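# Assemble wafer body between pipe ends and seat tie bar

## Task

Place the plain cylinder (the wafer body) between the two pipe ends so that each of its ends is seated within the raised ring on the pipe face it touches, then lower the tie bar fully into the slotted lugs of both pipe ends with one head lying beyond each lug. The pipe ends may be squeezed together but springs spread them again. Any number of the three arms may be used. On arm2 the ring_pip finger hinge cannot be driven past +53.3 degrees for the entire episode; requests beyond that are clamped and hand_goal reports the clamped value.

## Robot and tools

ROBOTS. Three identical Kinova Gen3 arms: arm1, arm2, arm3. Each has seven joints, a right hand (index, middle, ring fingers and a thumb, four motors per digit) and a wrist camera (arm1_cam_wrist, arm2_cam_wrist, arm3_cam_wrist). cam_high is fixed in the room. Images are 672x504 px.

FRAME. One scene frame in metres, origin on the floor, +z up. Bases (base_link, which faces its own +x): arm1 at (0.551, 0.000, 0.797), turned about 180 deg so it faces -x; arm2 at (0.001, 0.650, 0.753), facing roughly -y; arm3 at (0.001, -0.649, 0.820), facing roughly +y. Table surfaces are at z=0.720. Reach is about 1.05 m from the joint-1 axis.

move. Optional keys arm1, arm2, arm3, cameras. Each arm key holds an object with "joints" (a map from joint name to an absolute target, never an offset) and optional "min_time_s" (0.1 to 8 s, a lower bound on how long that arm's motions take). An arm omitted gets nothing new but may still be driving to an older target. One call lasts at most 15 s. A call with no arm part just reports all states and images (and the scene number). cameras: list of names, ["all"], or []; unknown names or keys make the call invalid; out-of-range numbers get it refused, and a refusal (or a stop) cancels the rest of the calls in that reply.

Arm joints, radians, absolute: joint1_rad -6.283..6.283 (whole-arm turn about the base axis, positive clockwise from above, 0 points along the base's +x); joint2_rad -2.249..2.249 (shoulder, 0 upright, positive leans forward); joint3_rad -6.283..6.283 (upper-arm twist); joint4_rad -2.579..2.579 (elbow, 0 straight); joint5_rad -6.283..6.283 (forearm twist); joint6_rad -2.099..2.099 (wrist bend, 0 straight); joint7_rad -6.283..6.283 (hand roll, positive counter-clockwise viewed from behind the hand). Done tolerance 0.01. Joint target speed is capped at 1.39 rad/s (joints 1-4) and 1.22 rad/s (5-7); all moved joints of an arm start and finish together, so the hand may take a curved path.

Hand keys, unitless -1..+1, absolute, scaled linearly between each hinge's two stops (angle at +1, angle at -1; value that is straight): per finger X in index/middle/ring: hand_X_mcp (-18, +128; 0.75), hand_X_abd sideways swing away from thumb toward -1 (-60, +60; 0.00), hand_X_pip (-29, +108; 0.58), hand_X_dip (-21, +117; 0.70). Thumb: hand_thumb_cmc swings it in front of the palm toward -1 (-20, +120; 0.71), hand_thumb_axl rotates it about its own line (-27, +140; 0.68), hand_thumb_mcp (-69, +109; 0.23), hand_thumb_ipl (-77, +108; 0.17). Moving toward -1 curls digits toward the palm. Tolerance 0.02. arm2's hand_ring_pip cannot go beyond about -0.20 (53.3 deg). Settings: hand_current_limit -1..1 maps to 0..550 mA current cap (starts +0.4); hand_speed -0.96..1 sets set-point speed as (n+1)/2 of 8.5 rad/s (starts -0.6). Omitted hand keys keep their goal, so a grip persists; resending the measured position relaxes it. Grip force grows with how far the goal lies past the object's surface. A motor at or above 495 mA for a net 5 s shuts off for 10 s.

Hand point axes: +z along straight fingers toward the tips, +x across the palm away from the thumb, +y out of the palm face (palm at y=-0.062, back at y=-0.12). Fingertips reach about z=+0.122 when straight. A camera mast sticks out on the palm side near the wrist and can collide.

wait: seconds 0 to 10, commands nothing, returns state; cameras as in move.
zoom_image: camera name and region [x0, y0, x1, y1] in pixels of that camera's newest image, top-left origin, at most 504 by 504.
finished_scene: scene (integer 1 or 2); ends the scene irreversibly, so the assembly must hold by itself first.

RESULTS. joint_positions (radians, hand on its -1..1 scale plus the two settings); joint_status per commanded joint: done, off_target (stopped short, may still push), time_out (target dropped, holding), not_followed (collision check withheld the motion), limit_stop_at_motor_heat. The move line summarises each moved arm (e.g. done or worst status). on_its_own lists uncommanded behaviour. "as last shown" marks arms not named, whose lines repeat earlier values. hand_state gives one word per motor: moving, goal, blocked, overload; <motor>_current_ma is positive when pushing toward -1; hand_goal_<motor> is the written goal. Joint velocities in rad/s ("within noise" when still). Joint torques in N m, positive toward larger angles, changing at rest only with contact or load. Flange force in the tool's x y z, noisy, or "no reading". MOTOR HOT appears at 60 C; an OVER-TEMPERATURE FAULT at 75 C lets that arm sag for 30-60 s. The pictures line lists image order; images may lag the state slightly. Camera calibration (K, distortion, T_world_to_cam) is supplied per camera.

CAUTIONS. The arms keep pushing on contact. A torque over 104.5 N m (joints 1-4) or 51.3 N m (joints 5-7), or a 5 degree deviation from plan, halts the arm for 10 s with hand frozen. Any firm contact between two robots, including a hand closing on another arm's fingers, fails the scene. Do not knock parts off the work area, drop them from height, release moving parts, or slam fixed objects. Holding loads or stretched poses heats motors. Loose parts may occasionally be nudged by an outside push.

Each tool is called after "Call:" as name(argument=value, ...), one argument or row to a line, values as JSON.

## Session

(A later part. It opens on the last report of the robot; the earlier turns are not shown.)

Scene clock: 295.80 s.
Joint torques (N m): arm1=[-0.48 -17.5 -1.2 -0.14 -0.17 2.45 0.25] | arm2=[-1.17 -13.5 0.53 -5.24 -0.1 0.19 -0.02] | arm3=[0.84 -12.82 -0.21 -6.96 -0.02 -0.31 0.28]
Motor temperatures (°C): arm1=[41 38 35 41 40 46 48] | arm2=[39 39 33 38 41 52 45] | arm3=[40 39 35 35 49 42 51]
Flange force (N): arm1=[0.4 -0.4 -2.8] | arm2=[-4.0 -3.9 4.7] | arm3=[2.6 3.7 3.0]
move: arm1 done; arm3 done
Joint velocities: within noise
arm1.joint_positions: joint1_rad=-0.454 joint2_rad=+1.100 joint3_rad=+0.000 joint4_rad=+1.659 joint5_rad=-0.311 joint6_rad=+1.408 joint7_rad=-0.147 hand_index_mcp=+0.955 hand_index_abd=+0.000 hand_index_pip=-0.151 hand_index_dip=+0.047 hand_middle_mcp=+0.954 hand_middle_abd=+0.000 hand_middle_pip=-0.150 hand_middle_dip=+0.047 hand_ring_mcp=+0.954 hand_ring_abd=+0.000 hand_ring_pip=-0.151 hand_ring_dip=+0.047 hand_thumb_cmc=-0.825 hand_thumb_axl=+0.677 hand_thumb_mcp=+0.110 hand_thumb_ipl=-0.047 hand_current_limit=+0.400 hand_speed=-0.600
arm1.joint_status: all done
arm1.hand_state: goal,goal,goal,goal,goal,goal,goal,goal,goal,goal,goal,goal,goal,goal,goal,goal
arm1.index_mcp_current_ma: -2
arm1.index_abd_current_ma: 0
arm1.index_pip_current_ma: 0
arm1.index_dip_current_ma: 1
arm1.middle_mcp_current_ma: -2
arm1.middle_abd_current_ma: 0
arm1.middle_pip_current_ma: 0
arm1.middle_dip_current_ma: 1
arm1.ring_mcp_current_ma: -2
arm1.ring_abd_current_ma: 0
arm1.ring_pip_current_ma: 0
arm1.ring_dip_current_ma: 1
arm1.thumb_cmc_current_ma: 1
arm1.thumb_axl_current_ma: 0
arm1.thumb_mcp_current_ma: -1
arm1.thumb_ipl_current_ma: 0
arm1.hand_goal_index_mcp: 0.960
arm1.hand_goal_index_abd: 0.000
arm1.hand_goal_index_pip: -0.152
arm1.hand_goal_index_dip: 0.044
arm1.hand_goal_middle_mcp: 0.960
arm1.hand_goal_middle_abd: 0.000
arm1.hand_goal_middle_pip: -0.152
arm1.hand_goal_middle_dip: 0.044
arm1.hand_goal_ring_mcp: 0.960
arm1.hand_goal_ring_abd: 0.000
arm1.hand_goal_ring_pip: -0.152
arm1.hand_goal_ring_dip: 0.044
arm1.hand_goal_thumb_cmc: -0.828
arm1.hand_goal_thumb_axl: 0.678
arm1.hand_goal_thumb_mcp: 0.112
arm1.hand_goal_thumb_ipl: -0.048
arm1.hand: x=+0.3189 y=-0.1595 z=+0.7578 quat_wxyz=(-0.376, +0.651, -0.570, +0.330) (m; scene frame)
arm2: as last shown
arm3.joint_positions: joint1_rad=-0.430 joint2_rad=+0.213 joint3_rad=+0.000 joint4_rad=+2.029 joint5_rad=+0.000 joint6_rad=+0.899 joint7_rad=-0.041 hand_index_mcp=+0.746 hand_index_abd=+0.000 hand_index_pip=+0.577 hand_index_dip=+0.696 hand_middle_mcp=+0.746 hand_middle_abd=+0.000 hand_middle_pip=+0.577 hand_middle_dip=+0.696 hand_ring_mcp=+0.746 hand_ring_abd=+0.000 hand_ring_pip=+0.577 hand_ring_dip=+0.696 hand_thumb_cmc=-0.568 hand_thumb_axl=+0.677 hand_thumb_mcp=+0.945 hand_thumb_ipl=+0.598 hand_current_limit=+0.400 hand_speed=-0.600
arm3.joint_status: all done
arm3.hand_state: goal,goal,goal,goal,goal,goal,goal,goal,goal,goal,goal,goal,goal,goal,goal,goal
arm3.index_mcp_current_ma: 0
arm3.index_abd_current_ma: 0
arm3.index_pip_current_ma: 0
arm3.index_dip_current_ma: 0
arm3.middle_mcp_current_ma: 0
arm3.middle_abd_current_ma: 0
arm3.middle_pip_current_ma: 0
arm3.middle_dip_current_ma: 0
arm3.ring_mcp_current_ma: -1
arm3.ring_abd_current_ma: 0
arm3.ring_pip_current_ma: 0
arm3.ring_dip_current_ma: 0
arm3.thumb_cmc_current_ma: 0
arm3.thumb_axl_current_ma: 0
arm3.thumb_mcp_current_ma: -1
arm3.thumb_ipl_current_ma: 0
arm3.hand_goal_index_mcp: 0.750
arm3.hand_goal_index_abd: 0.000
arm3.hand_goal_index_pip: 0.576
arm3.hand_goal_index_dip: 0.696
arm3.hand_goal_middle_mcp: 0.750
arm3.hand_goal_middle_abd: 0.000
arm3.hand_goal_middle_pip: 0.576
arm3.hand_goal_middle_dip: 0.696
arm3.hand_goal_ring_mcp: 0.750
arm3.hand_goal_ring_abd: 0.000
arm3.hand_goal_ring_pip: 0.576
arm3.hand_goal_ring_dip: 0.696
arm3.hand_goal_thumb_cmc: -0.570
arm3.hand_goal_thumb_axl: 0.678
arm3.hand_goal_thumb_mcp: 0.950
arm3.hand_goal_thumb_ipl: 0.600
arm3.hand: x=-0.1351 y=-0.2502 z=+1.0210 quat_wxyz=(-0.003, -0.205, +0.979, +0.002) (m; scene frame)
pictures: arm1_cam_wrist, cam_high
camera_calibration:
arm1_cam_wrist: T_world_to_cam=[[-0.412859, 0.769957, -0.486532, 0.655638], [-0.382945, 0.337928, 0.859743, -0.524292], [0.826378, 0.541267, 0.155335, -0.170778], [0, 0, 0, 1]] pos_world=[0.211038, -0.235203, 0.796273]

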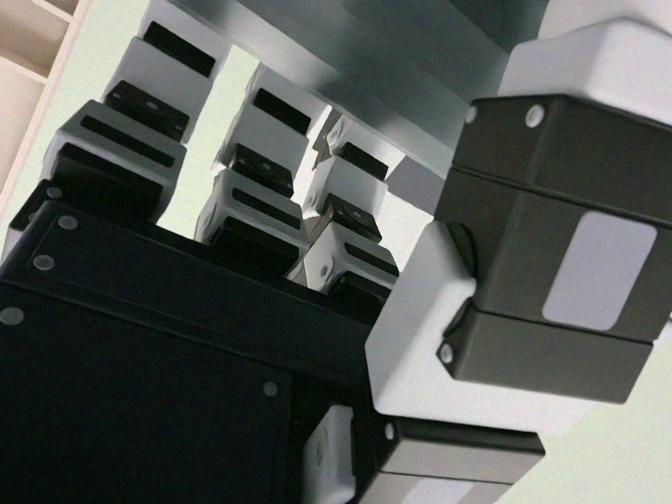

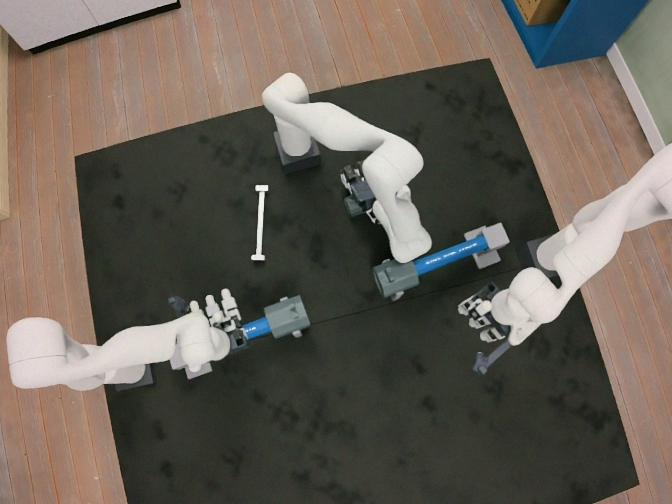

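Call:
move(
  arm1={"joints":{"hand_current_limit":0.75,"hand_speed":-0.85,"hand_index_mcp":0.62,"hand_middle_mcp":0.62,"hand_ring_mcp":0.62,"hand_index_pip":-0.43,"hand_middle_pip":-0.43,"hand_ring_pip":-0.43,"hand_index_dip":-0.2,"hand_middle_dip":-0.2,"hand_ring_dip":-0.2,"hand_thumb_mcp":-0.22,"hand_thumb_ipl":-0.13}},
  arm3={"joints":{"joint1_rad":-0.4301,"joint2_rad":0.6834,"joint4_rad":1.3657,"joint6_rad":1.0925,"joint7_rad":-0.0409},"min_time_s":3},
  cameras=["all"],
)

Call:
zoom_image(
  camera="cam_high",
  region=[320, 150, 460, 290],
)

Call:
zoom_image(
  camera="arm3_cam_wrist",
  region=[400, 150, 672, 422],
)

Scene clock: 317.17 s.
Joint torques (N m): arm1=[-0.54 -18.04 -1.29 -0.09 -0.18 2.78 0.26] | arm2=[-1.19 -13.52 0.56 -5.19 -0.09 0.17 0] | arm3=[0.76 -21.91 -0.03 -7.84 0.01 -0.3 0.27]
Motor temperatures (°C): arm1=[41 38 35 41 40 46 48] | arm2=[39 39 33 38 41 52 45] | arm3=[40 39 35 36 49 42 51]
Flange force (N): arm1=[0.3 1.0 -1.8] | arm2=[-4.2 -3.9 4.6] | arm3=[2.1 3.8 2.1]
move: arm1 off_target; arm3 done
Joint velocities: within noise
arm1.joint_positions: joint1_rad=-0.454 joint2_rad=+1.100 joint3_rad=+0.000 joint4_rad=+1.659 joint5_rad=-0.311 joint6_rad=+1.408 joint7_rad=-0.147 hand_index_mcp=+0.694 hand_index_abd=+0.000 hand_index_pip=-0.371 hand_index_dip=-0.183 hand_middle_mcp=+0.685 hand_middle_abd=+0.000 hand_middle_pip=-0.377 hand_middle_dip=-0.183 hand_ring_mcp=+0.675 hand_ring_abd=+0.000 hand_ring_pip=-0.383 hand_ring_dip=-0.183 hand_thumb_cmc=-0.799 hand_thumb_axl=+0.690 hand_thumb_mcp=+0.046 hand_thumb_ipl=-0.078 hand_current_limit=+0.750 hand_speed=-0.850
arm1.joint_status: hand_index_mcp off_target (ended at +0.694, target +0.620); hand_index_pip off_target (ended at -0.371, target -0.430); hand_middle_mcp off_target (ended at +0.685, target +0.620); hand_middle_pip off_target (ended at -0.377, target -0.430); hand_ring_mcp off_target (ended at +0.675, target +0.620); hand_ring_pip off_target (ended at -0.383, target -0.430); hand_thumb_mcp off_target (ended at +0.046, target -0.220); hand_thumb_ipl off_target (ended at -0.078, target -0.130); the others done
arm1.hand_state: blocked,goal,blocked,goal,blocked,goal,blocked,goal,blocked,goal,blocked,goal,blocked,goal,blocked,blocked
arm1.index_mcp_current_ma: 150
arm1.index_abd_current_ma: 0
arm1.index_pip_current_ma: 93
arm1.index_dip_current_ma: 13
arm1.middle_mcp_current_ma: 121
arm1.middle_abd_current_ma: 0
arm1.middle_pip_current_ma: 78
arm1.middle_dip_current_ma: 13
arm1.ring_mcp_current_ma: 93
arm1.ring_abd_current_ma: 0
arm1.ring_pip_current_ma: 65
arm1.ring_dip_current_ma: 12
arm1.thumb_cmc_current_ma: 31
arm1.thumb_axl_current_ma: 10
arm1.thumb_mcp_current_ma: 481
arm1.thumb_ipl_current_ma: 124
arm1.hand_goal_index_mcp: 0.620
arm1.hand_goal_index_abd: 0.000
arm1.hand_goal_index_pip: -0.430
arm1.hand_goal_index_dip: -0.200
arm1.hand_goal_middle_mcp: 0.620
arm1.hand_goal_middle_abd: 0.000
arm1.hand_goal_middle_pip: -0.430
arm1.hand_goal_middle_dip: -0.200
arm1.hand_goal_ring_mcp: 0.620
arm1.hand_goal_ring_abd: 0.000
arm1.hand_goal_ring_pip: -0.430
arm1.hand_goal_ring_dip: -0.200
arm1.hand_goal_thumb_cmc: -0.828
arm1.hand_goal_thumb_axl: 0.678
arm1.hand_goal_thumb_mcp: -0.220
arm1.hand_goal_thumb_ipl: -0.130
arm1.hand: x=+0.3189 y=-0.1595 z=+0.7578 quat_wxyz=(-0.376, +0.651, -0.570, +0.330) (m; scene frame)
arm2: as last shown
arm3.joint_positions: joint1_rad=-0.430 joint2_rad=+0.683 joint3_rad=+0.000 joint4_rad=+1.366 joint5_rad=+0.000 joint6_rad=+1.092 joint7_rad=-0.041 hand_index_mcp=+0.746 hand_index_abd=+0.000 hand_index_pip=+0.577 hand_index_dip=+0.696 hand_middle_mcp=+0.746 hand_middle_abd=+0.000 hand_middle_pip=+0.577 hand_middle_dip=+0.696 hand_ring_mcp=+0.746 hand_ring_abd=+0.000 hand_ring_pip=+0.577 hand_ring_dip=+0.696 hand_thumb_cmc=-0.568 hand_thumb_axl=+0.677 hand_thumb_mcp=+0.945 hand_thumb_ipl=+0.598 hand_current_limit=+0.400 hand_speed=-0.600
arm3.joint_status: all done
arm3.hand_state: goal,goal,goal,goal,goal,goal,goal,goal,goal,goal,goal,goal,goal,goal,goal,goal
arm3.index_mcp_current_ma: 0
arm3.index_abd_current_ma: 0
arm3.index_pip_current_ma: 0
arm3.index_dip_current_ma: 0
arm3.middle_mcp_current_ma: 0
arm3.middle_abd_current_ma: 0
arm3.middle_pip_current_ma: 0
arm3.middle_dip_current_ma: 0
arm3.ring_mcp_current_ma: -1
arm3.ring_abd_current_ma: 0
arm3.ring_pip_current_ma: 0
arm3.ring_dip_current_ma: 0
arm3.thumb_cmc_current_ma: 0
arm3.thumb_axl_current_ma: 0
arm3.thumb_mcp_current_ma: -1
arm3.thumb_ipl_current_ma: 0
arm3.hand_goal_index_mcp: 0.750
arm3.hand_goal_index_abd: 0.000
arm3.hand_goal_index_pip: 0.576
arm3.hand_goal_index_dip: 0.696
arm3.hand_goal_middle_mcp: 0.750
arm3.hand_goal_middle_abd: 0.000
arm3.hand_goal_middle_pip: 0.576
arm3.hand_goal_middle_dip: 0.696
arm3.hand_goal_ring_mcp: 0.750
arm3.hand_goal_ring_abd: 0.000
arm3.hand_goal_ring_pip: 0.576
arm3.hand_goal_ring_dip: 0.696
arm3.hand_goal_thumb_cmc: -0.570
arm3.hand_goal_thumb_axl: 0.678
arm3.hand_goal_thumb_mcp: 0.950
arm3.hand_goal_thumb_ipl: 0.600
arm3.hand: x=-0.2270 y=-0.0616 z=+0.9882 quat_wxyz=(-0.003, -0.205, +0.979, +0.002) (m; scene frame)
pictures: arm1_cam_wrist, arm2_cam_wrist, arm3_cam_wrist, cam_high
camera_calibration:
arm1_cam_wrist: T_world_to_cam=[[-0.412859, 0.769957, -0.486532, 0.655638], [-0.382945, 0.337928, 0.859743, -0.524292], [0.826378, 0.541267, 0.155335, -0.170778], [0, 0, 0, 1]] pos_world=[0.211038, -0.235203, 0.796273]
arm2_cam_wrist: T_world_to_cam=[[0.703481, -0.710704, -0.00382065, 0.208745], [-0.472296, -0.4715, 0.744731, -0.548298], [-0.531085, -0.522099, -0.667354, 0.910727], [0, 0, 0, 1]] pos_world=[0.0778661, 0.365323, 1.01691]
arm3_cam_wrist: T_world_to_cam=[[0.508496, 0.860935, -0.0149298, 0.220737], [0.619391, -0.353678, 0.700905, -0.617511], [0.598153, -0.365654, -0.713099, 0.943787], [0, 0, 0, 1]] pos_world=[-0.294293, -0.0633398, 1.10913]

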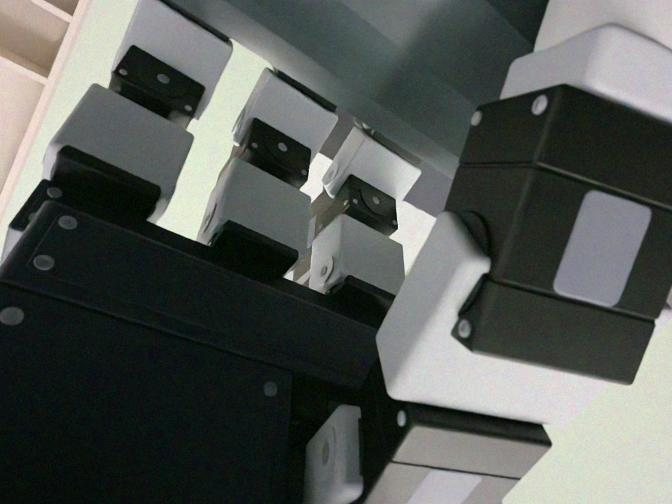

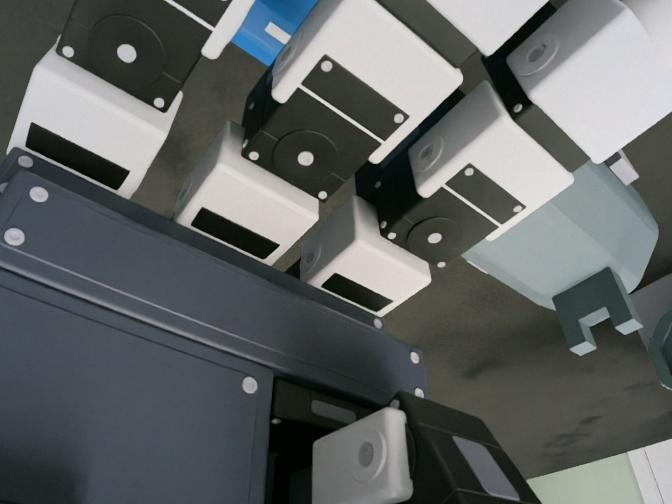

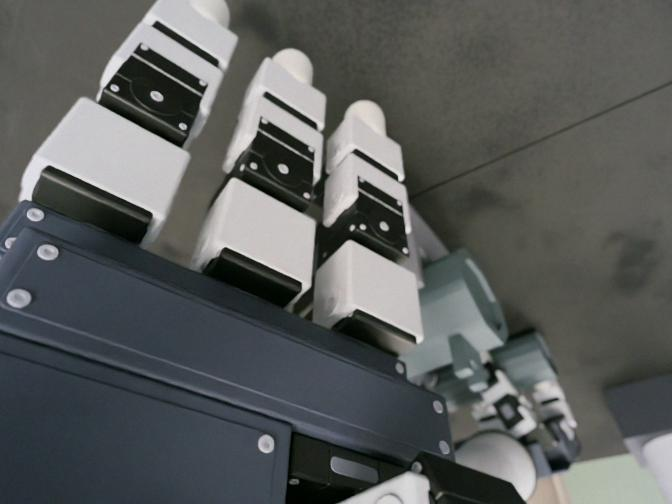

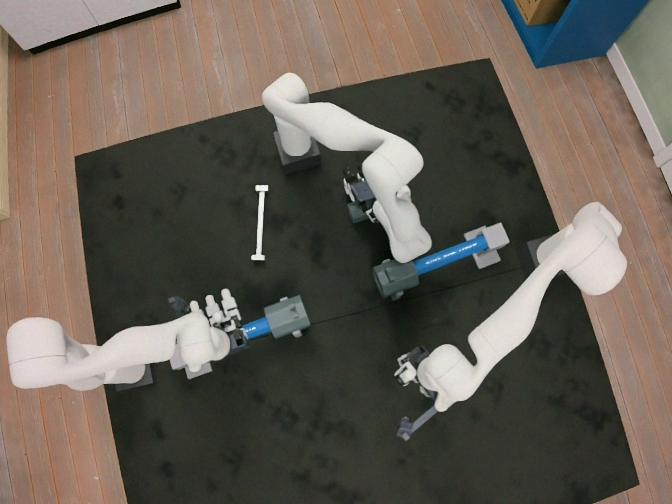

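Scaled by 3.600.

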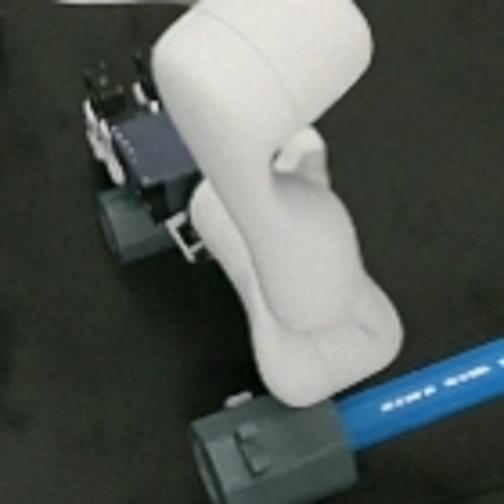

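Scaled by 1.853.

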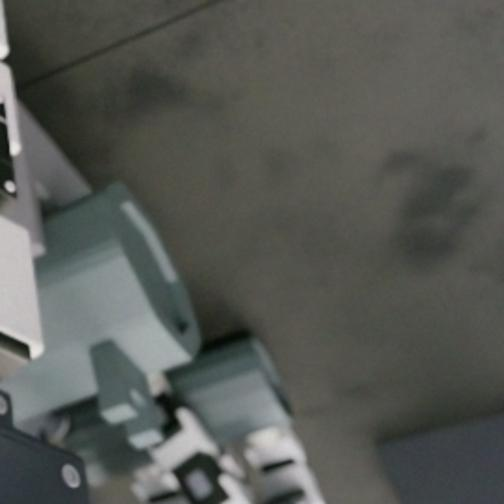

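Call:
zoom_image(
  camera="arm3_cam_wrist",
  region=[440, 320, 500, 395],
)

Scaled by 6.720.

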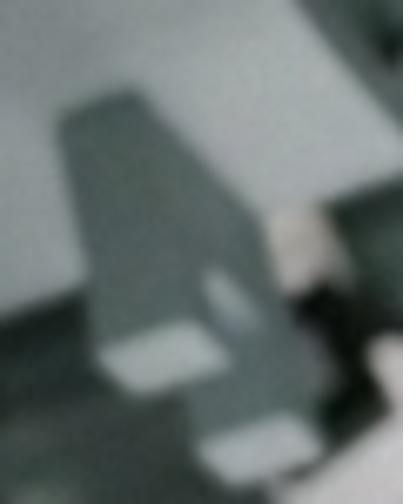

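Call:
move(
  arm1={"joints":{"joint1_rad":-0.4542,"joint2_rad":0.886,"joint4_rad":1.6974,"joint5_rad":-0.3071,"joint6_rad":1.574,"joint7_rad":-0.2005},"min_time_s":4},
  cameras=["arm1_cam_wrist","cam_high"],
)

Call:
move(
  arm1={"joints":{"joint1_rad":-0.4542,"joint2_rad":0.5,"joint4_rad":1.7,"joint5_rad":-0.3071,"joint6_rad":1.7,"joint7_rad":-0.2},"min_time_s":4},
  cameras=["arm3_cam_wrist","cam_high"],
)

Scene clock: 427.17 s.
Joint torques (N m): arm1=[-0.44 -17.14 -1.23 -1.44 -0.42 2.76 0.23] | arm2=[-1.18 -13.51 0.58 -5.23 -0.1 0.2 -0.04] | arm3=[0.8 -21.9 0.01 -7.75 0.01 -0.34 0.24]
Motor temperatures (°C): arm1=[41 40 35 41 40 46 47] | arm2=[39 39 33 37 41 52 45] | arm3=[40 40 35 36 49 42 51]
Flange force (N): arm1=[0.4 0.8 -1.8] | arm2=[-4.0 -4.0 4.7] | arm3=[2.1 4.3 1.8]
move: arm1 done
Joint velocities: within noise
arm1.joint_positions: joint1_rad=-0.454 joint2_rad=+0.886 joint3_rad=+0.000 joint4_rad=+1.697 joint5_rad=-0.307 joint6_rad=+1.574 joint7_rad=-0.201 hand_index_mcp=+0.694 hand_index_abd=+0.000 hand_index_pip=-0.371 hand_index_dip=-0.183 hand_middle_mcp=+0.685 hand_middle_abd=+0.000 hand_middle_pip=-0.377 hand_middle_dip=-0.183 hand_ring_mcp=+0.675 hand_ring_abd=+0.000 hand_ring_pip=-0.383 hand_ring_dip=-0.183 hand_thumb_cmc=-0.799 hand_thumb_axl=+0.690 hand_thumb_mcp=+0.046 hand_thumb_ipl=-0.078 hand_current_limit=+0.750 hand_speed=-0.850
arm1.joint_status: all done
arm1.hand_state: blocked,goal,blocked,goal,blocked,goal,blocked,goal,blocked,goal,blocked,goal,blocked,goal,blocked,blocked
arm1.index_mcp_current_ma: 150
arm1.index_abd_current_ma: 0
arm1.index_pip_current_ma: 93
arm1.index_dip_current_ma: 13
arm1.middle_mcp_current_ma: 121
arm1.middle_abd_current_ma: 0
arm1.middle_pip_current_ma: 78
arm1.middle_dip_current_ma: 12
arm1.ring_mcp_current_ma: 93
arm1.ring_abd_current_ma: 0
arm1.ring_pip_current_ma: 65
arm1.ring_dip_current_ma: 12
arm1.thumb_cmc_current_ma: 31
arm1.thumb_axl_current_ma: 10
arm1.thumb_mcp_current_ma: 481
arm1.thumb_ipl_current_ma: 124
arm1.hand_goal_index_mcp: 0.620
arm1.hand_goal_index_abd: 0.000
arm1.hand_goal_index_pip: -0.430
arm1.hand_goal_index_dip: -0.200
arm1.hand_goal_middle_mcp: 0.620
arm1.hand_goal_middle_abd: 0.000
arm1.hand_goal_middle_pip: -0.430
arm1.hand_goal_middle_dip: -0.200
arm1.hand_goal_ring_mcp: 0.620
arm1.hand_goal_ring_abd: 0.000
arm1.hand_goal_ring_pip: -0.430
arm1.hand_goal_ring_dip: -0.200
arm1.hand_goal_thumb_cmc: -0.828
arm1.hand_goal_thumb_axl: 0.678
arm1.hand_goal_thumb_mcp: -0.220
arm1.hand_goal_thumb_ipl: -0.130
arm1.hand: x=+0.3183 y=-0.1583 z=+0.8577 quat_wxyz=(-0.376, +0.651, -0.571, +0.330) (m; scene frame)
arm2, arm3: as last shown
arm3.joint_positions: joint1_rad=-0.430 joint2_rad=+0.683 joint3_rad=+0.000 joint4_rad=+1.366 joint5_rad=+0.000 joint6_rad=+1.093 joint7_rad=-0.041 hand_index_mcp=+0.746 hand_index_abd=+0.000 hand_index_pip=+0.577 hand_index_dip=+0.696 hand_middle_mcp=+0.746 hand_middle_abd=+0.000 hand_middle_pip=+0.577 hand_middle_dip=+0.696 hand_ring_mcp=+0.746 hand_ring_abd=+0.000 hand_ring_pip=+0.577 hand_ring_dip=+0.696 hand_thumb_cmc=-0.568 hand_thumb_axl=+0.677 hand_thumb_mcp=+0.945 hand_thumb_ipl=+0.598 hand_current_limit=+0.400 hand_speed=-0.600
pictures: arm1_cam_wrist, cam_high
camera_calibration:
arm1_cam_wrist: T_world_to_cam=[[-0.413056, 0.769883, -0.486483, 0.703099], [-0.382624, 0.338042, 0.859841, -0.611031], [0.826428, 0.541302, 0.154945, -0.186118], [0, 0, 0, 1]] pos_world=[0.210438, -0.234004, 0.896273]

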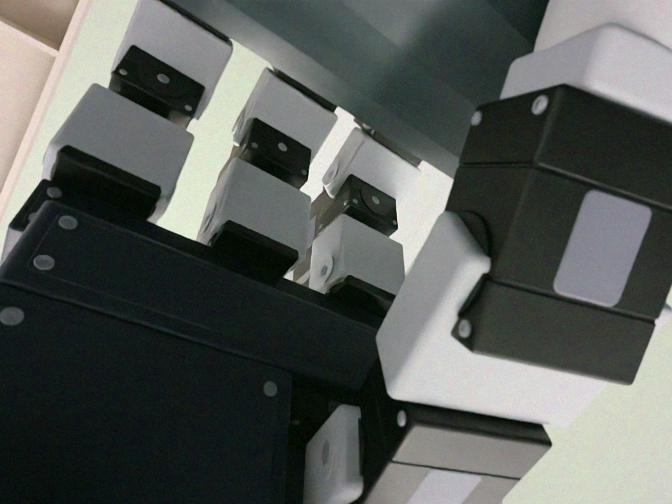

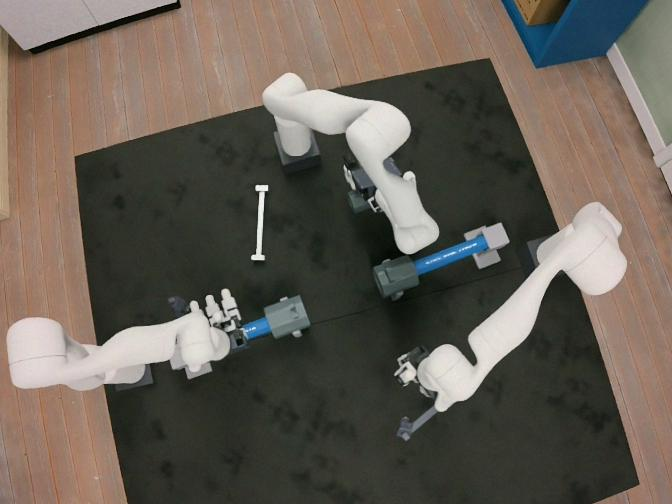

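Scene clock: 431.50 s.
Joint torques (N m): arm1=[-0.37 -14.4 -0.97 -4.5 -0.66 2.09 0.31] | arm2=[-1.26 -13.53 0.55 -5.24 -0.11 0.2 -0.01] | arm3=[0.79 -21.97 0.03 -7.78 -0.02 -0.38 0.3]
Motor temperatures (°C): arm1=[41 40 35 41 40 46 47] | arm2=[39 39 33 37 41 52 45] | arm3=[40 40 35 36 49 42 51]
Flange force (N): arm1=[0.6 0.6 -1.6] | arm2=[-4.0 -4.1 4.7] | arm3=[2.2 4.4 1.8]
move: arm1 done
Joint velocities: within noise
arm1.joint_positions: joint1_rad=-0.454 joint2_rad=+0.500 joint3_rad=+0.000 joint4_rad=+1.700 joint5_rad=-0.307 joint6_rad=+1.700 joint7_rad=-0.200 hand_index_mcp=+0.694 hand_index_abd=+0.000 hand_index_pip=-0.371 hand_index_dip=-0.183 hand_middle_mcp=+0.685 hand_middle_abd=+0.000 hand_middle_pip=-0.377 hand_middle_dip=-0.183 hand_ring_mcp=+0.675 hand_ring_abd=+0.000 hand_ring_pip=-0.383 hand_ring_dip=-0.183 hand_thumb_cmc=-0.799 hand_thumb_axl=+0.690 hand_thumb_mcp=+0.046 hand_thumb_ipl=-0.078 hand_current_limit=+0.750 hand_speed=-0.850
arm1.joint_status: all done
arm1.hand_state: blocked,goal,blocked,goal,blocked,goal,blocked,goal,blocked,goal,blocked,goal,blocked,goal,blocked,blocked
arm1.index_mcp_current_ma: 150
arm1.index_abd_current_ma: 0
arm1.index_pip_current_ma: 93
arm1.index_dip_current_ma: 13
arm1.middle_mcp_current_ma: 121
arm1.middle_abd_current_ma: 0
arm1.middle_pip_current_ma: 78
arm1.middle_dip_current_ma: 12
arm1.ring_mcp_current_ma: 93
arm1.ring_abd_current_ma: 0
arm1.ring_pip_current_ma: 65
arm1.ring_dip_current_ma: 12
arm1.thumb_cmc_current_ma: 31
arm1.thumb_axl_current_ma: 10
arm1.thumb_mcp_current_ma: 481
arm1.thumb_ipl_current_ma: 124
arm1.hand_goal_index_mcp: 0.620
arm1.hand_goal_index_abd: 0.000
arm1.hand_goal_index_pip: -0.430
arm1.hand_goal_index_dip: -0.200
arm1.hand_goal_middle_mcp: 0.620
arm1.hand_goal_middle_abd: 0.000
arm1.hand_goal_middle_pip: -0.430
arm1.hand_goal_middle_dip: -0.200
arm1.hand_goal_ring_mcp: 0.620
arm1.hand_goal_ring_abd: 0.000
arm1.hand_goal_ring_pip: -0.430
arm1.hand_goal_ring_dip: -0.200
arm1.hand_goal_thumb_cmc: -0.828
arm1.hand_goal_thumb_axl: 0.678
arm1.hand_goal_thumb_mcp: -0.220
arm1.hand_goal_thumb_ipl: -0.130
arm1.hand: x=+0.2944 y=-0.1719 z=+0.9962 quat_wxyz=(-0.266, +0.716, -0.574, +0.294) (m; scene frame)
arm2, arm3: as last shown
pictures: arm3_cam_wrist, cam_high
camera_calibration:
arm3_cam_wrist: T_world_to_cam=[[0.508496, 0.860935, -0.0149298, 0.2206], [0.619391, -0.353678, 0.700905, -0.617537], [0.598153, -0.365654, -0.713099, 0.943764], [0, 0, 0, 1]] pos_world=[-0.294193, -0.0632398, 1.10913]

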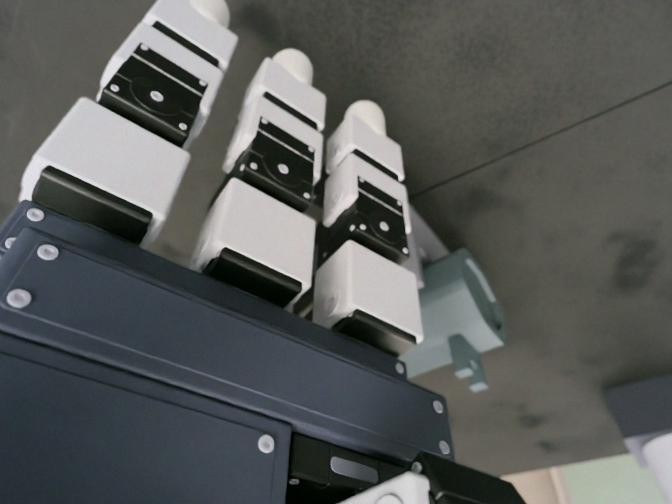

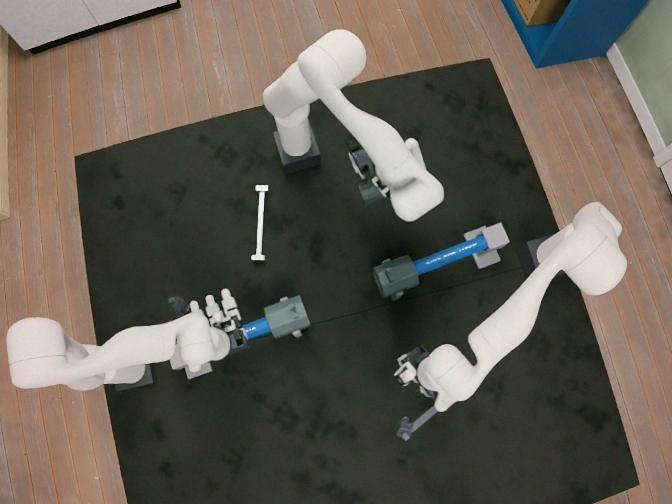

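Call:
move(
  arm1={"joints":{"joint1_rad":-0.0462,"joint2_rad":0.7924,"joint4_rad":1.1755,"joint5_rad":0.021,"joint6_rad":1.7818,"joint7_rad":0.0125},"min_time_s":5},
  cameras=["arm3_cam_wrist","cam_high","arm2_cam_wrist","arm1_cam_wrist"],
)

Call:
zoom_image(
  camera="cam_high",
  region=[250, 200, 450, 400],
)

Scene clock: 444.17 s.
Joint torques (N m): arm1=[-0.5 -20.22 -0.44 -5.75 0.17 1.72 0.23] | arm2=[-1.2 -13.53 0.55 -5.22 -0.08 0.17 -0.02] | arm3=[0.8 -21.92 0.06 -7.81 0 -0.37 0.26]
Motor temperatures (°C): arm1=[41 40 35 41 40 46 47] | arm2=[39 39 33 37 41 52 45] | arm3=[40 40 35 36 49 42 51]
Flange force (N): arm1=[-0.2 1.2 -1.6] | arm2=[-4.1 -4.0 4.6] | arm3=[2.1 4.1 1.8]
move: arm1 done
Joint velocities: within noise
arm1.joint_positions: joint1_rad=-0.046 joint2_rad=+0.792 joint3_rad=+0.000 joint4_rad=+1.176 joint5_rad=+0.021 joint6_rad=+1.782 joint7_rad=+0.013 hand_index_mcp=+0.694 hand_index_abd=+0.000 hand_index_pip=-0.371 hand_index_dip=-0.183 hand_middle_mcp=+0.685 hand_middle_abd=+0.000 hand_middle_pip=-0.377 hand_middle_dip=-0.183 hand_ring_mcp=+0.675 hand_ring_abd=+0.000 hand_ring_pip=-0.383 hand_ring_dip=-0.183 hand_thumb_cmc=-0.799 hand_thumb_axl=+0.690 hand_thumb_mcp=+0.046 hand_thumb_ipl=-0.078 hand_current_limit=+0.750 hand_speed=-0.850
arm1.joint_status: all done
arm1.hand_state: blocked,goal,blocked,goal,blocked,goal,blocked,goal,blocked,goal,blocked,goal,blocked,goal,blocked,blocked
arm1.index_mcp_current_ma: 150
arm1.index_abd_current_ma: 0
arm1.index_pip_current_ma: 93
arm1.index_dip_current_ma: 13
arm1.middle_mcp_current_ma: 121
arm1.middle_abd_current_ma: 0
arm1.middle_pip_current_ma: 78
arm1.middle_dip_current_ma: 12
arm1.ring_mcp_current_ma: 93
arm1.ring_abd_current_ma: 0
arm1.ring_pip_current_ma: 65
arm1.ring_dip_current_ma: 12
arm1.thumb_cmc_current_ma: 31
arm1.thumb_axl_current_ma: 10
arm1.thumb_mcp_current_ma: 481
arm1.thumb_ipl_current_ma: 124
arm1.hand_goal_index_mcp: 0.620
arm1.hand_goal_index_abd: 0.000
arm1.hand_goal_index_pip: -0.430
arm1.hand_goal_index_dip: -0.200
arm1.hand_goal_middle_mcp: 0.620
arm1.hand_goal_middle_abd: 0.000
arm1.hand_goal_middle_pip: -0.430
arm1.hand_goal_middle_dip: -0.200
arm1.hand_goal_ring_mcp: 0.620
arm1.hand_goal_ring_abd: 0.000
arm1.hand_goal_ring_pip: -0.430
arm1.hand_goal_ring_dip: -0.200
arm1.hand_goal_thumb_cmc: -0.828
arm1.hand_goal_thumb_axl: 0.678
arm1.hand_goal_thumb_mcp: -0.220
arm1.hand_goal_thumb_ipl: -0.130
arm1.hand: x=+0.0596 y=+0.0113 z=+0.9579 quat_wxyz=(-0.224, +0.709, -0.637, +0.201) (m; scene frame)
arm2, arm3: as last shown
pictures: arm1_cam_wrist, arm2_cam_wrist, arm3_cam_wrist, cam_high
camera_calibration:
arm1_cam_wrist: T_world_to_cam=[[-0.569036, 0.761246, -0.31097, 0.355594], [0.0182219, 0.389745, 0.920742, -0.936296], [0.822111, 0.518269, -0.235651, 0.295022], [0, 0, 0, 1]] pos_world=[-0.0231342, -0.0586783, 1.04219]
arm2_cam_wrist: T_world_to_cam=[[0.703481, -0.710704, -0.00382065, 0.208745], [-0.472296, -0.4715, 0.744731, -0.548298], [-0.531085, -0.522099, -0.667354, 0.910727], [0, 0, 0, 1]] pos_world=[0.0778661, 0.365323, 1.01691]
arm3_cam_wrist: T_world_to_cam=[[0.508496, 0.860935, -0.0149298, 0.2206], [0.619391, -0.353678, 0.700905, -0.617537], [0.598153, -0.365654, -0.713099, 0.943764], [0, 0, 0, 1]] pos_world=[-0.294193, -0.0632398, 1.10913]

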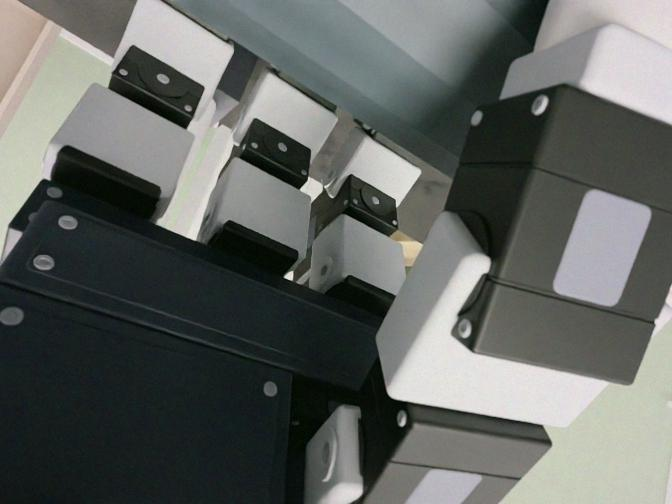

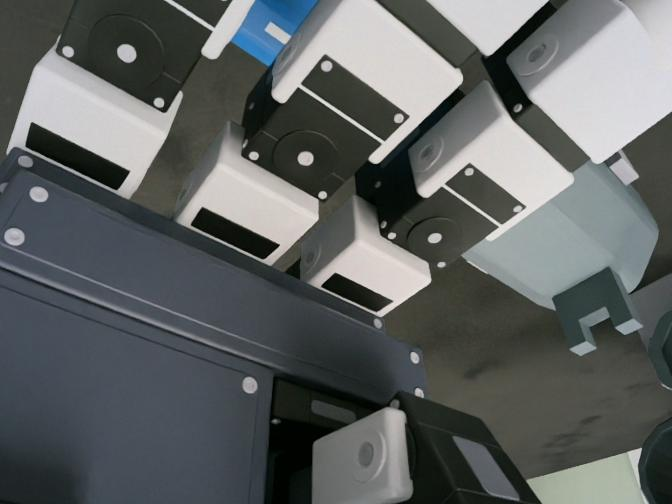

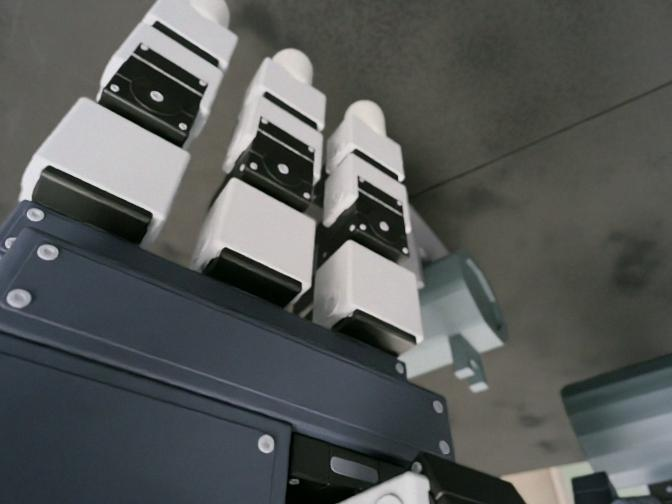

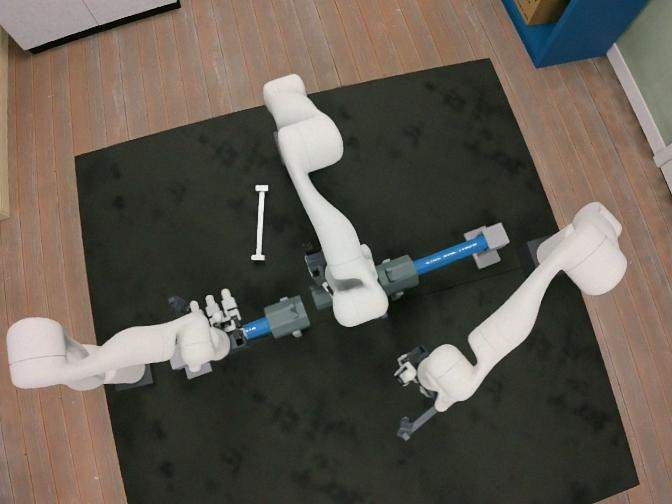

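Scaled by 2.520.

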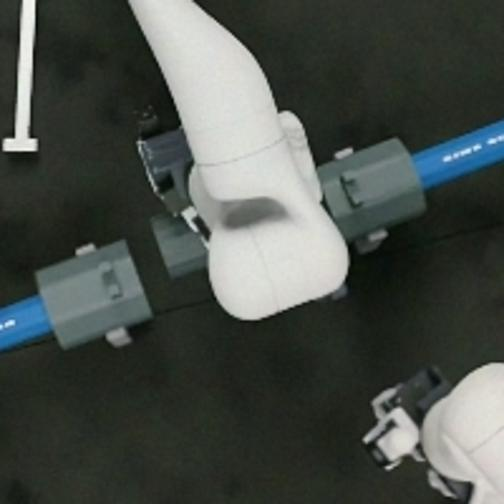

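Call:
move(
  arm1={"joints":{"joint1_rad":-0.0462,"joint2_rad":0.8842,"joint4_rad":1.2684,"joint5_rad":0.0206,"joint6_rad":1.5966,"joint7_rad":0.009},"min_time_s":3},
  cameras=["arm3_cam_wrist","cam_high"],
)

Call:
zoom_image(
  camera="cam_high",
  region=[260, 240, 420, 360],
)

Call:
zoom_image(
  camera="arm3_cam_wrist",
  region=[400, 230, 672, 450],
)

Scene clock: 470.43 s.
Joint torques (N m): arm1=[-0.49 -20.75 -0.38 -5.02 0.17 1.69 0.24] | arm2=[-1.18 -13.54 0.56 -5.22 -0.09 0.18 -0.01] | arm3=[0.77 -21.95 -0.04 -7.8 0.03 -0.37 0.26]
Motor temperatures (°C): arm1=[41 40 35 41 40 46 47] | arm2=[39 39 33 37 41 52 45] | arm3=[40 40 35 36 49 42 51]
Flange force (N): arm1=[-0.2 1.4 -1.4] | arm2=[-4.1 -3.9 4.7] | arm3=[2.1 4.2 1.9]
move: arm1 done
Joint velocities: within noise
arm1.joint_positions: joint1_rad=-0.046 joint2_rad=+0.884 joint3_rad=+0.000 joint4_rad=+1.268 joint5_rad=+0.021 joint6_rad=+1.597 joint7_rad=+0.009 hand_index_mcp=+0.694 hand_index_abd=+0.000 hand_index_pip=-0.371 hand_index_dip=-0.183 hand_middle_mcp=+0.685 hand_middle_abd=+0.000 hand_middle_pip=-0.377 hand_middle_dip=-0.183 hand_ring_mcp=+0.675 hand_ring_abd=+0.000 hand_ring_pip=-0.383 hand_ring_dip=-0.183 hand_thumb_cmc=-0.799 hand_thumb_axl=+0.690 hand_thumb_mcp=+0.046 hand_thumb_ipl=-0.078 hand_current_limit=+0.750 hand_speed=-0.850
arm1.joint_status: all done
arm1.hand_state: blocked,goal,blocked,goal,blocked,goal,blocked,goal,blocked,goal,blocked,goal,blocked,goal,blocked,blocked
arm1.index_mcp_current_ma: 150
arm1.index_abd_current_ma: 0
arm1.index_pip_current_ma: 93
arm1.index_dip_current_ma: 13
arm1.middle_mcp_current_ma: 121
arm1.middle_abd_current_ma: 0
arm1.middle_pip_current_ma: 78
arm1.middle_dip_current_ma: 12
arm1.ring_mcp_current_ma: 93
arm1.ring_abd_current_ma: 0
arm1.ring_pip_current_ma: 65
arm1.ring_dip_current_ma: 12
arm1.thumb_cmc_current_ma: 31
arm1.thumb_axl_current_ma: 10
arm1.thumb_mcp_current_ma: 481
arm1.thumb_ipl_current_ma: 124
arm1.hand_goal_index_mcp: 0.620
arm1.hand_goal_index_abd: 0.000
arm1.hand_goal_index_pip: -0.430
arm1.hand_goal_index_dip: -0.200
arm1.hand_goal_middle_mcp: 0.620
arm1.hand_goal_middle_abd: 0.000
arm1.hand_goal_middle_pip: -0.430
arm1.hand_goal_middle_dip: -0.200
arm1.hand_goal_ring_mcp: 0.620
arm1.hand_goal_ring_abd: 0.000
arm1.hand_goal_ring_pip: -0.430
arm1.hand_goal_ring_dip: -0.200
arm1.hand_goal_thumb_cmc: -0.828
arm1.hand_goal_thumb_axl: 0.678
arm1.hand_goal_thumb_mcp: -0.220
arm1.hand_goal_thumb_ipl: -0.130
arm1.hand: x=+0.0612 y=+0.0105 z=+0.8779 quat_wxyz=(-0.224, +0.709, -0.637, +0.201) (m; scene frame)
arm2, arm3: as last shown
pictures: arm3_cam_wrist, cam_high
camera_calibration:
arm3_cam_wrist: T_world_to_cam=[[0.508496, 0.860935, -0.0149298, 0.2206], [0.619391, -0.353678, 0.700905, -0.617537], [0.598153, -0.365654, -0.713099, 0.943764], [0, 0, 0, 1]] pos_world=[-0.294193, -0.0632398, 1.10913]

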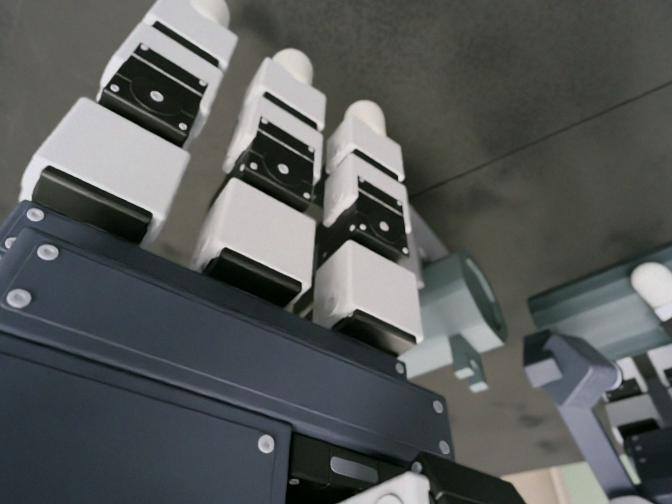

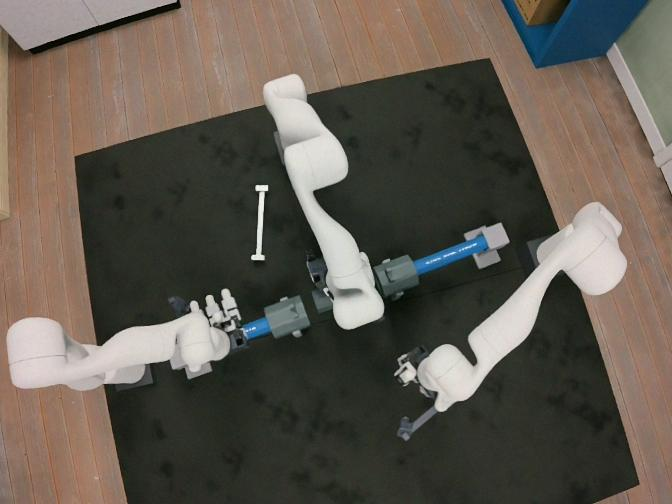

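Scaled by 3.150.

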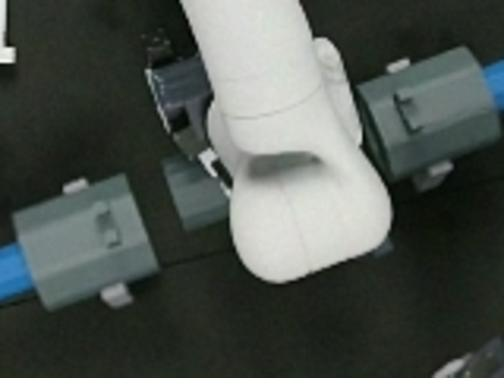

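Scaled by 1.853.

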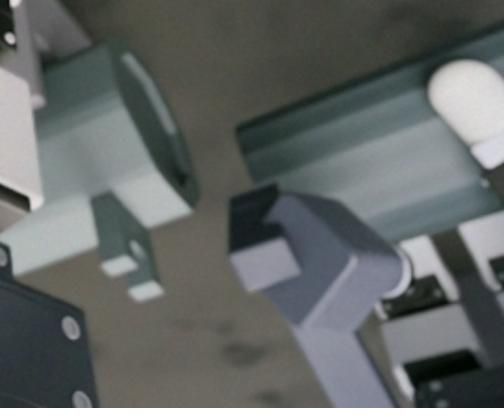

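Call:
move(
  arm1={"joints":{"joint1_rad":-0.0462,"joint2_rad":0.974,"joint4_rad":1.2988,"joint5_rad":0.0206,"joint6_rad":1.4764,"joint7_rad":0.0061},"min_time_s":3},
  cameras=["arm3_cam_wrist","cam_high","arm2_cam_wrist"],
)

Call:
zoom_image(
  camera="cam_high",
  region=[260, 240, 420, 360],
)

Call:
zoom_image(
  camera="arm3_cam_wrist",
  region=[400, 200, 672, 400],
)

Call:
zoom_image(
  camera="arm2_cam_wrist",
  region=[540, 160, 672, 360],
)

Scene clock: 486.83 s.
Joint torques (N m): arm1=[-0.44 -21.11 -0.38 -4.33 0.18 1.66 0.26] | arm2=[-1.25 -13.51 0.58 -5.21 -0.11 0.17 -0.02] | arm3=[0.76 -21.9 0.02 -7.74 0.02 -0.35 0.25]
Motor temperatures (°C): arm1=[41 40 35 41 40 46 47] | arm2=[39 39 33 37 41 52 45] | arm3=[40 40 35 36 49 42 51]
Flange force (N): arm1=[-0.1 1.6 -1.5] | arm2=[-4.1 -4.1 4.6] | arm3=[2.0 4.3 1.8]
move: arm1 done
Joint velocities: within noise
arm1.joint_positions: joint1_rad=-0.046 joint2_rad=+0.974 joint3_rad=+0.000 joint4_rad=+1.299 joint5_rad=+0.021 joint6_rad=+1.476 joint7_rad=+0.006 hand_index_mcp=+0.694 hand_index_abd=+0.000 hand_index_pip=-0.371 hand_index_dip=-0.183 hand_middle_mcp=+0.685 hand_middle_abd=+0.000 hand_middle_pip=-0.377 hand_middle_dip=-0.183 hand_ring_mcp=+0.675 hand_ring_abd=+0.000 hand_ring_pip=-0.383 hand_ring_dip=-0.183 hand_thumb_cmc=-0.799 hand_thumb_axl=+0.690 hand_thumb_mcp=+0.046 hand_thumb_ipl=-0.078 hand_current_limit=+0.750 hand_speed=-0.850
arm1.joint_status: all done
arm1.hand_state: blocked,goal,blocked,goal,blocked,goal,blocked,goal,blocked,goal,blocked,goal,blocked,goal,blocked,blocked
arm1.index_mcp_current_ma: 150
arm1.index_abd_current_ma: 0
arm1.index_pip_current_ma: 93
arm1.index_dip_current_ma: 13
arm1.middle_mcp_current_ma: 121
arm1.middle_abd_current_ma: 0
arm1.middle_pip_current_ma: 78
arm1.middle_dip_current_ma: 12
arm1.ring_mcp_current_ma: 93
arm1.ring_abd_current_ma: 0
arm1.ring_pip_current_ma: 65
arm1.ring_dip_current_ma: 12
arm1.thumb_cmc_current_ma: 31
arm1.thumb_axl_current_ma: 10
arm1.thumb_mcp_current_ma: 481
arm1.thumb_ipl_current_ma: 124
arm1.hand_goal_index_mcp: 0.620
arm1.hand_goal_index_abd: 0.000
arm1.hand_goal_index_pip: -0.430
arm1.hand_goal_index_dip: -0.200
arm1.hand_goal_middle_mcp: 0.620
arm1.hand_goal_middle_abd: 0.000
arm1.hand_goal_middle_pip: -0.430
arm1.hand_goal_middle_dip: -0.200
arm1.hand_goal_ring_mcp: 0.620
arm1.hand_goal_ring_abd: 0.000
arm1.hand_goal_ring_pip: -0.430
arm1.hand_goal_ring_dip: -0.200
arm1.hand_goal_thumb_cmc: -0.828
arm1.hand_goal_thumb_axl: 0.678
arm1.hand_goal_thumb_mcp: -0.220
arm1.hand_goal_thumb_ipl: -0.130
arm1.hand: x=+0.0615 y=+0.0098 z=+0.8174 quat_wxyz=(-0.224, +0.709, -0.637, +0.201) (m; scene frame)
arm2.joint_positions: joint1_rad=+0.010 joint2_rad=+0.307 joint3_rad=+0.000 joint4_rad=+2.124 joint5_rad=+0.000 joint6_rad=+0.712 joint7_rad=+1.681 hand_index_mcp=-0.459 hand_index_abd=+0.000 hand_index_pip=+0.577 hand_index_dip=+0.696 hand_middle_mcp=-0.455 hand_middle_abd=+0.000 hand_middle_pip=+0.577 hand_middle_dip=+0.696 hand_ring_mcp=-0.458 hand_ring_abd=+0.000 hand_ring_pip=+0.577 hand_ring_dip=+0.696 hand_thumb_cmc=-0.568 hand_thumb_axl=+0.677 hand_thumb_mcp=+0.946 hand_thumb_ipl=+0.598 hand_current_limit=+0.400 hand_speed=-0.600
arm2.joint_status: not commanded
arm2.hand_state: goal,goal,goal,goal,blocked,goal,goal,goal,goal,goal,goal,goal,goal,goal,goal,goal
arm2.index_mcp_current_ma: 31
arm2.index_abd_current_ma: 0
arm2.index_pip_current_ma: 0
arm2.index_dip_current_ma: 0
arm2.middle_mcp_current_ma: 42
arm2.middle_abd_current_ma: 0
arm2.middle_pip_current_ma: 0
arm2.middle_dip_current_ma: 0
arm2.ring_mcp_current_ma: 34
arm2.ring_abd_current_ma: 0
arm2.ring_pip_current_ma: 0
arm2.ring_dip_current_ma: 0
arm2.thumb_cmc_current_ma: 1
arm2.thumb_axl_current_ma: 0
arm2.thumb_mcp_current_ma: -6
arm2.thumb_ipl_current_ma: -2
arm2.hand_goal_index_mcp: -0.478
arm2.hand_goal_index_abd: 0.000
arm2.hand_goal_index_pip: 0.576
arm2.hand_goal_index_dip: 0.696
arm2.hand_goal_middle_mcp: -0.478
arm2.hand_goal_middle_abd: 0.000
arm2.hand_goal_middle_pip: 0.576
arm2.hand_goal_middle_dip: 0.696
arm2.hand_goal_ring_mcp: -0.478
arm2.hand_goal_ring_abd: 0.000
arm2.hand_goal_ring_pip: 0.576
arm2.hand_goal_ring_dip: 0.696
arm2.hand_goal_thumb_cmc: -0.570
arm2.hand_goal_thumb_axl: 0.678
arm2.hand_goal_thumb_mcp: 0.950
arm2.hand_goal_thumb_ipl: 0.600
arm2.hand: x=+0.0630 y=+0.3055 z=+0.8994 quat_wxyz=(-0.001, +0.667, +0.745, -0.001) (m; scene frame)
arm3: as last shown
pictures: arm2_cam_wrist, arm3_cam_wrist, cam_high
camera_calibration:
arm2_cam_wrist: T_world_to_cam=[[0.703481, -0.710704, -0.00382065, 0.208745], [-0.472296, -0.4715, 0.744731, -0.548298], [-0.531085, -0.522099, -0.667354, 0.910727], [0, 0, 0, 1]] pos_world=[0.0778661, 0.365323, 1.01691]
arm3_cam_wrist: T_world_to_cam=[[0.508496, 0.860935, -0.0149298, 0.2206], [0.619391, -0.353678, 0.700905, -0.617537], [0.598153, -0.365654, -0.713099, 0.943764], [0, 0, 0, 1]] pos_world=[-0.294193, -0.0632398, 1.10913]

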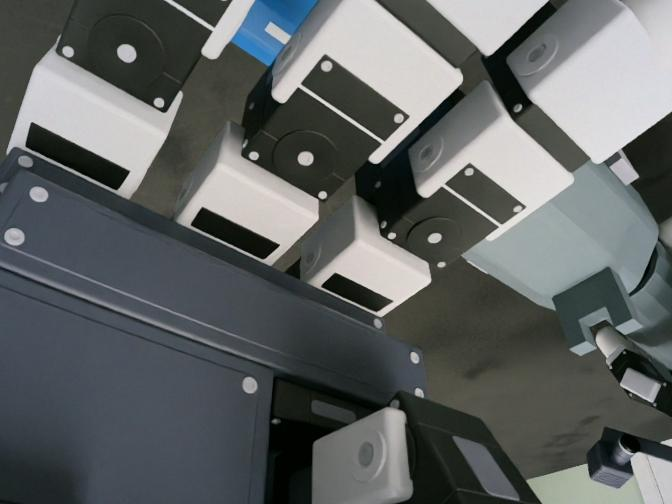

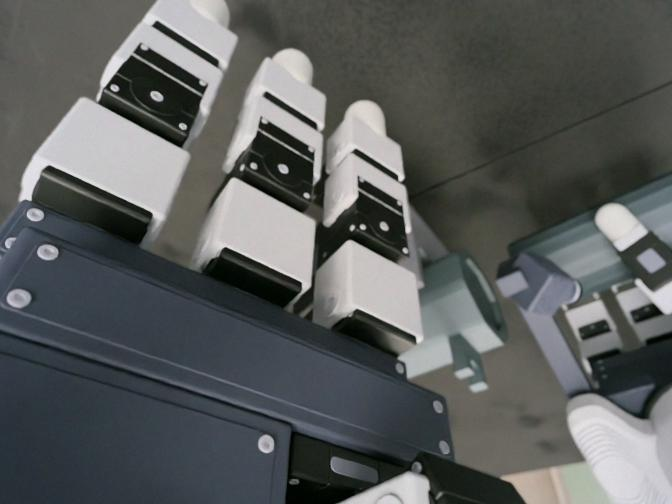

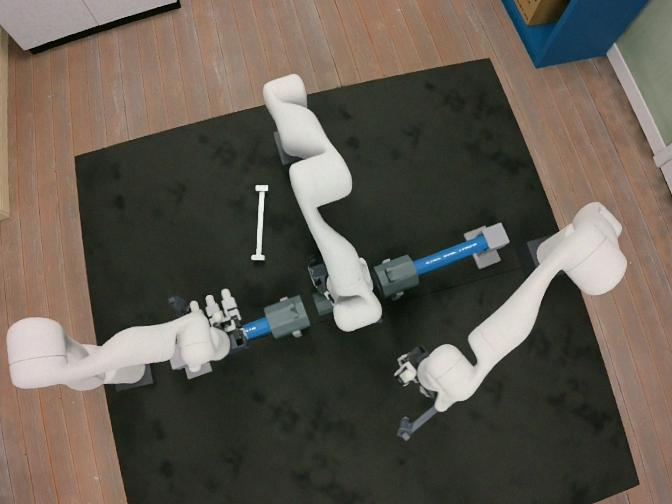

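Scaled by 3.150.

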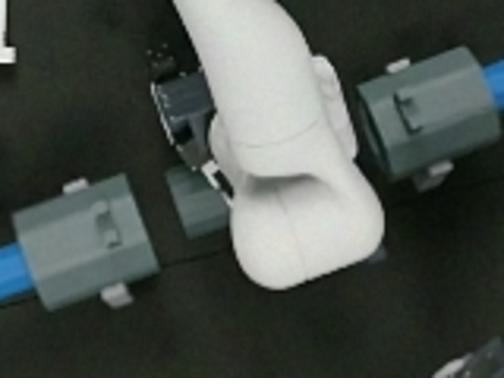

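Scaled by 1.853.

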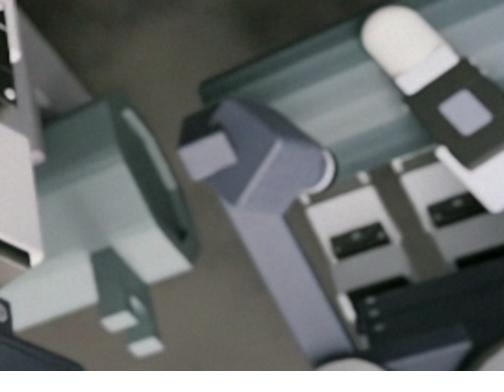

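Scaled by 2.520.

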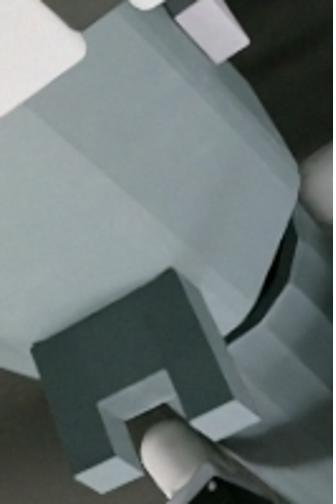

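Call:
zoom_image(
  camera="arm3_cam_wrist",
  region=[430, 230, 540, 370],
)

Scaled by 3.600.

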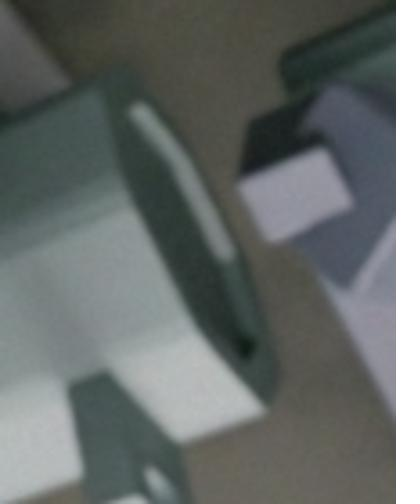

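Call:
zoom_image(
  camera="arm3_cam_wrist",
  region=[495, 205, 605, 285],
)

Call:
zoom_image(
  camera="arm3_cam_wrist",
  region=[450, 240, 515, 350],
)

Scaled by 4.582.

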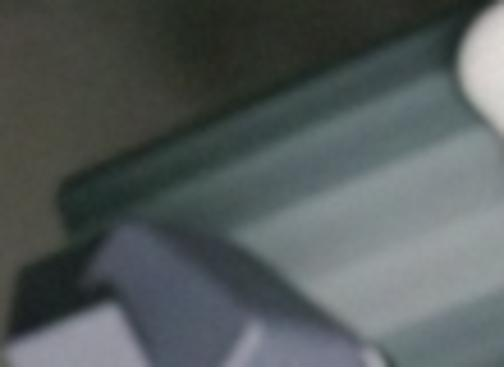

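Scaled by 4.582.

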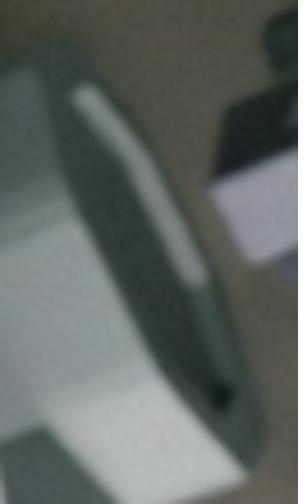

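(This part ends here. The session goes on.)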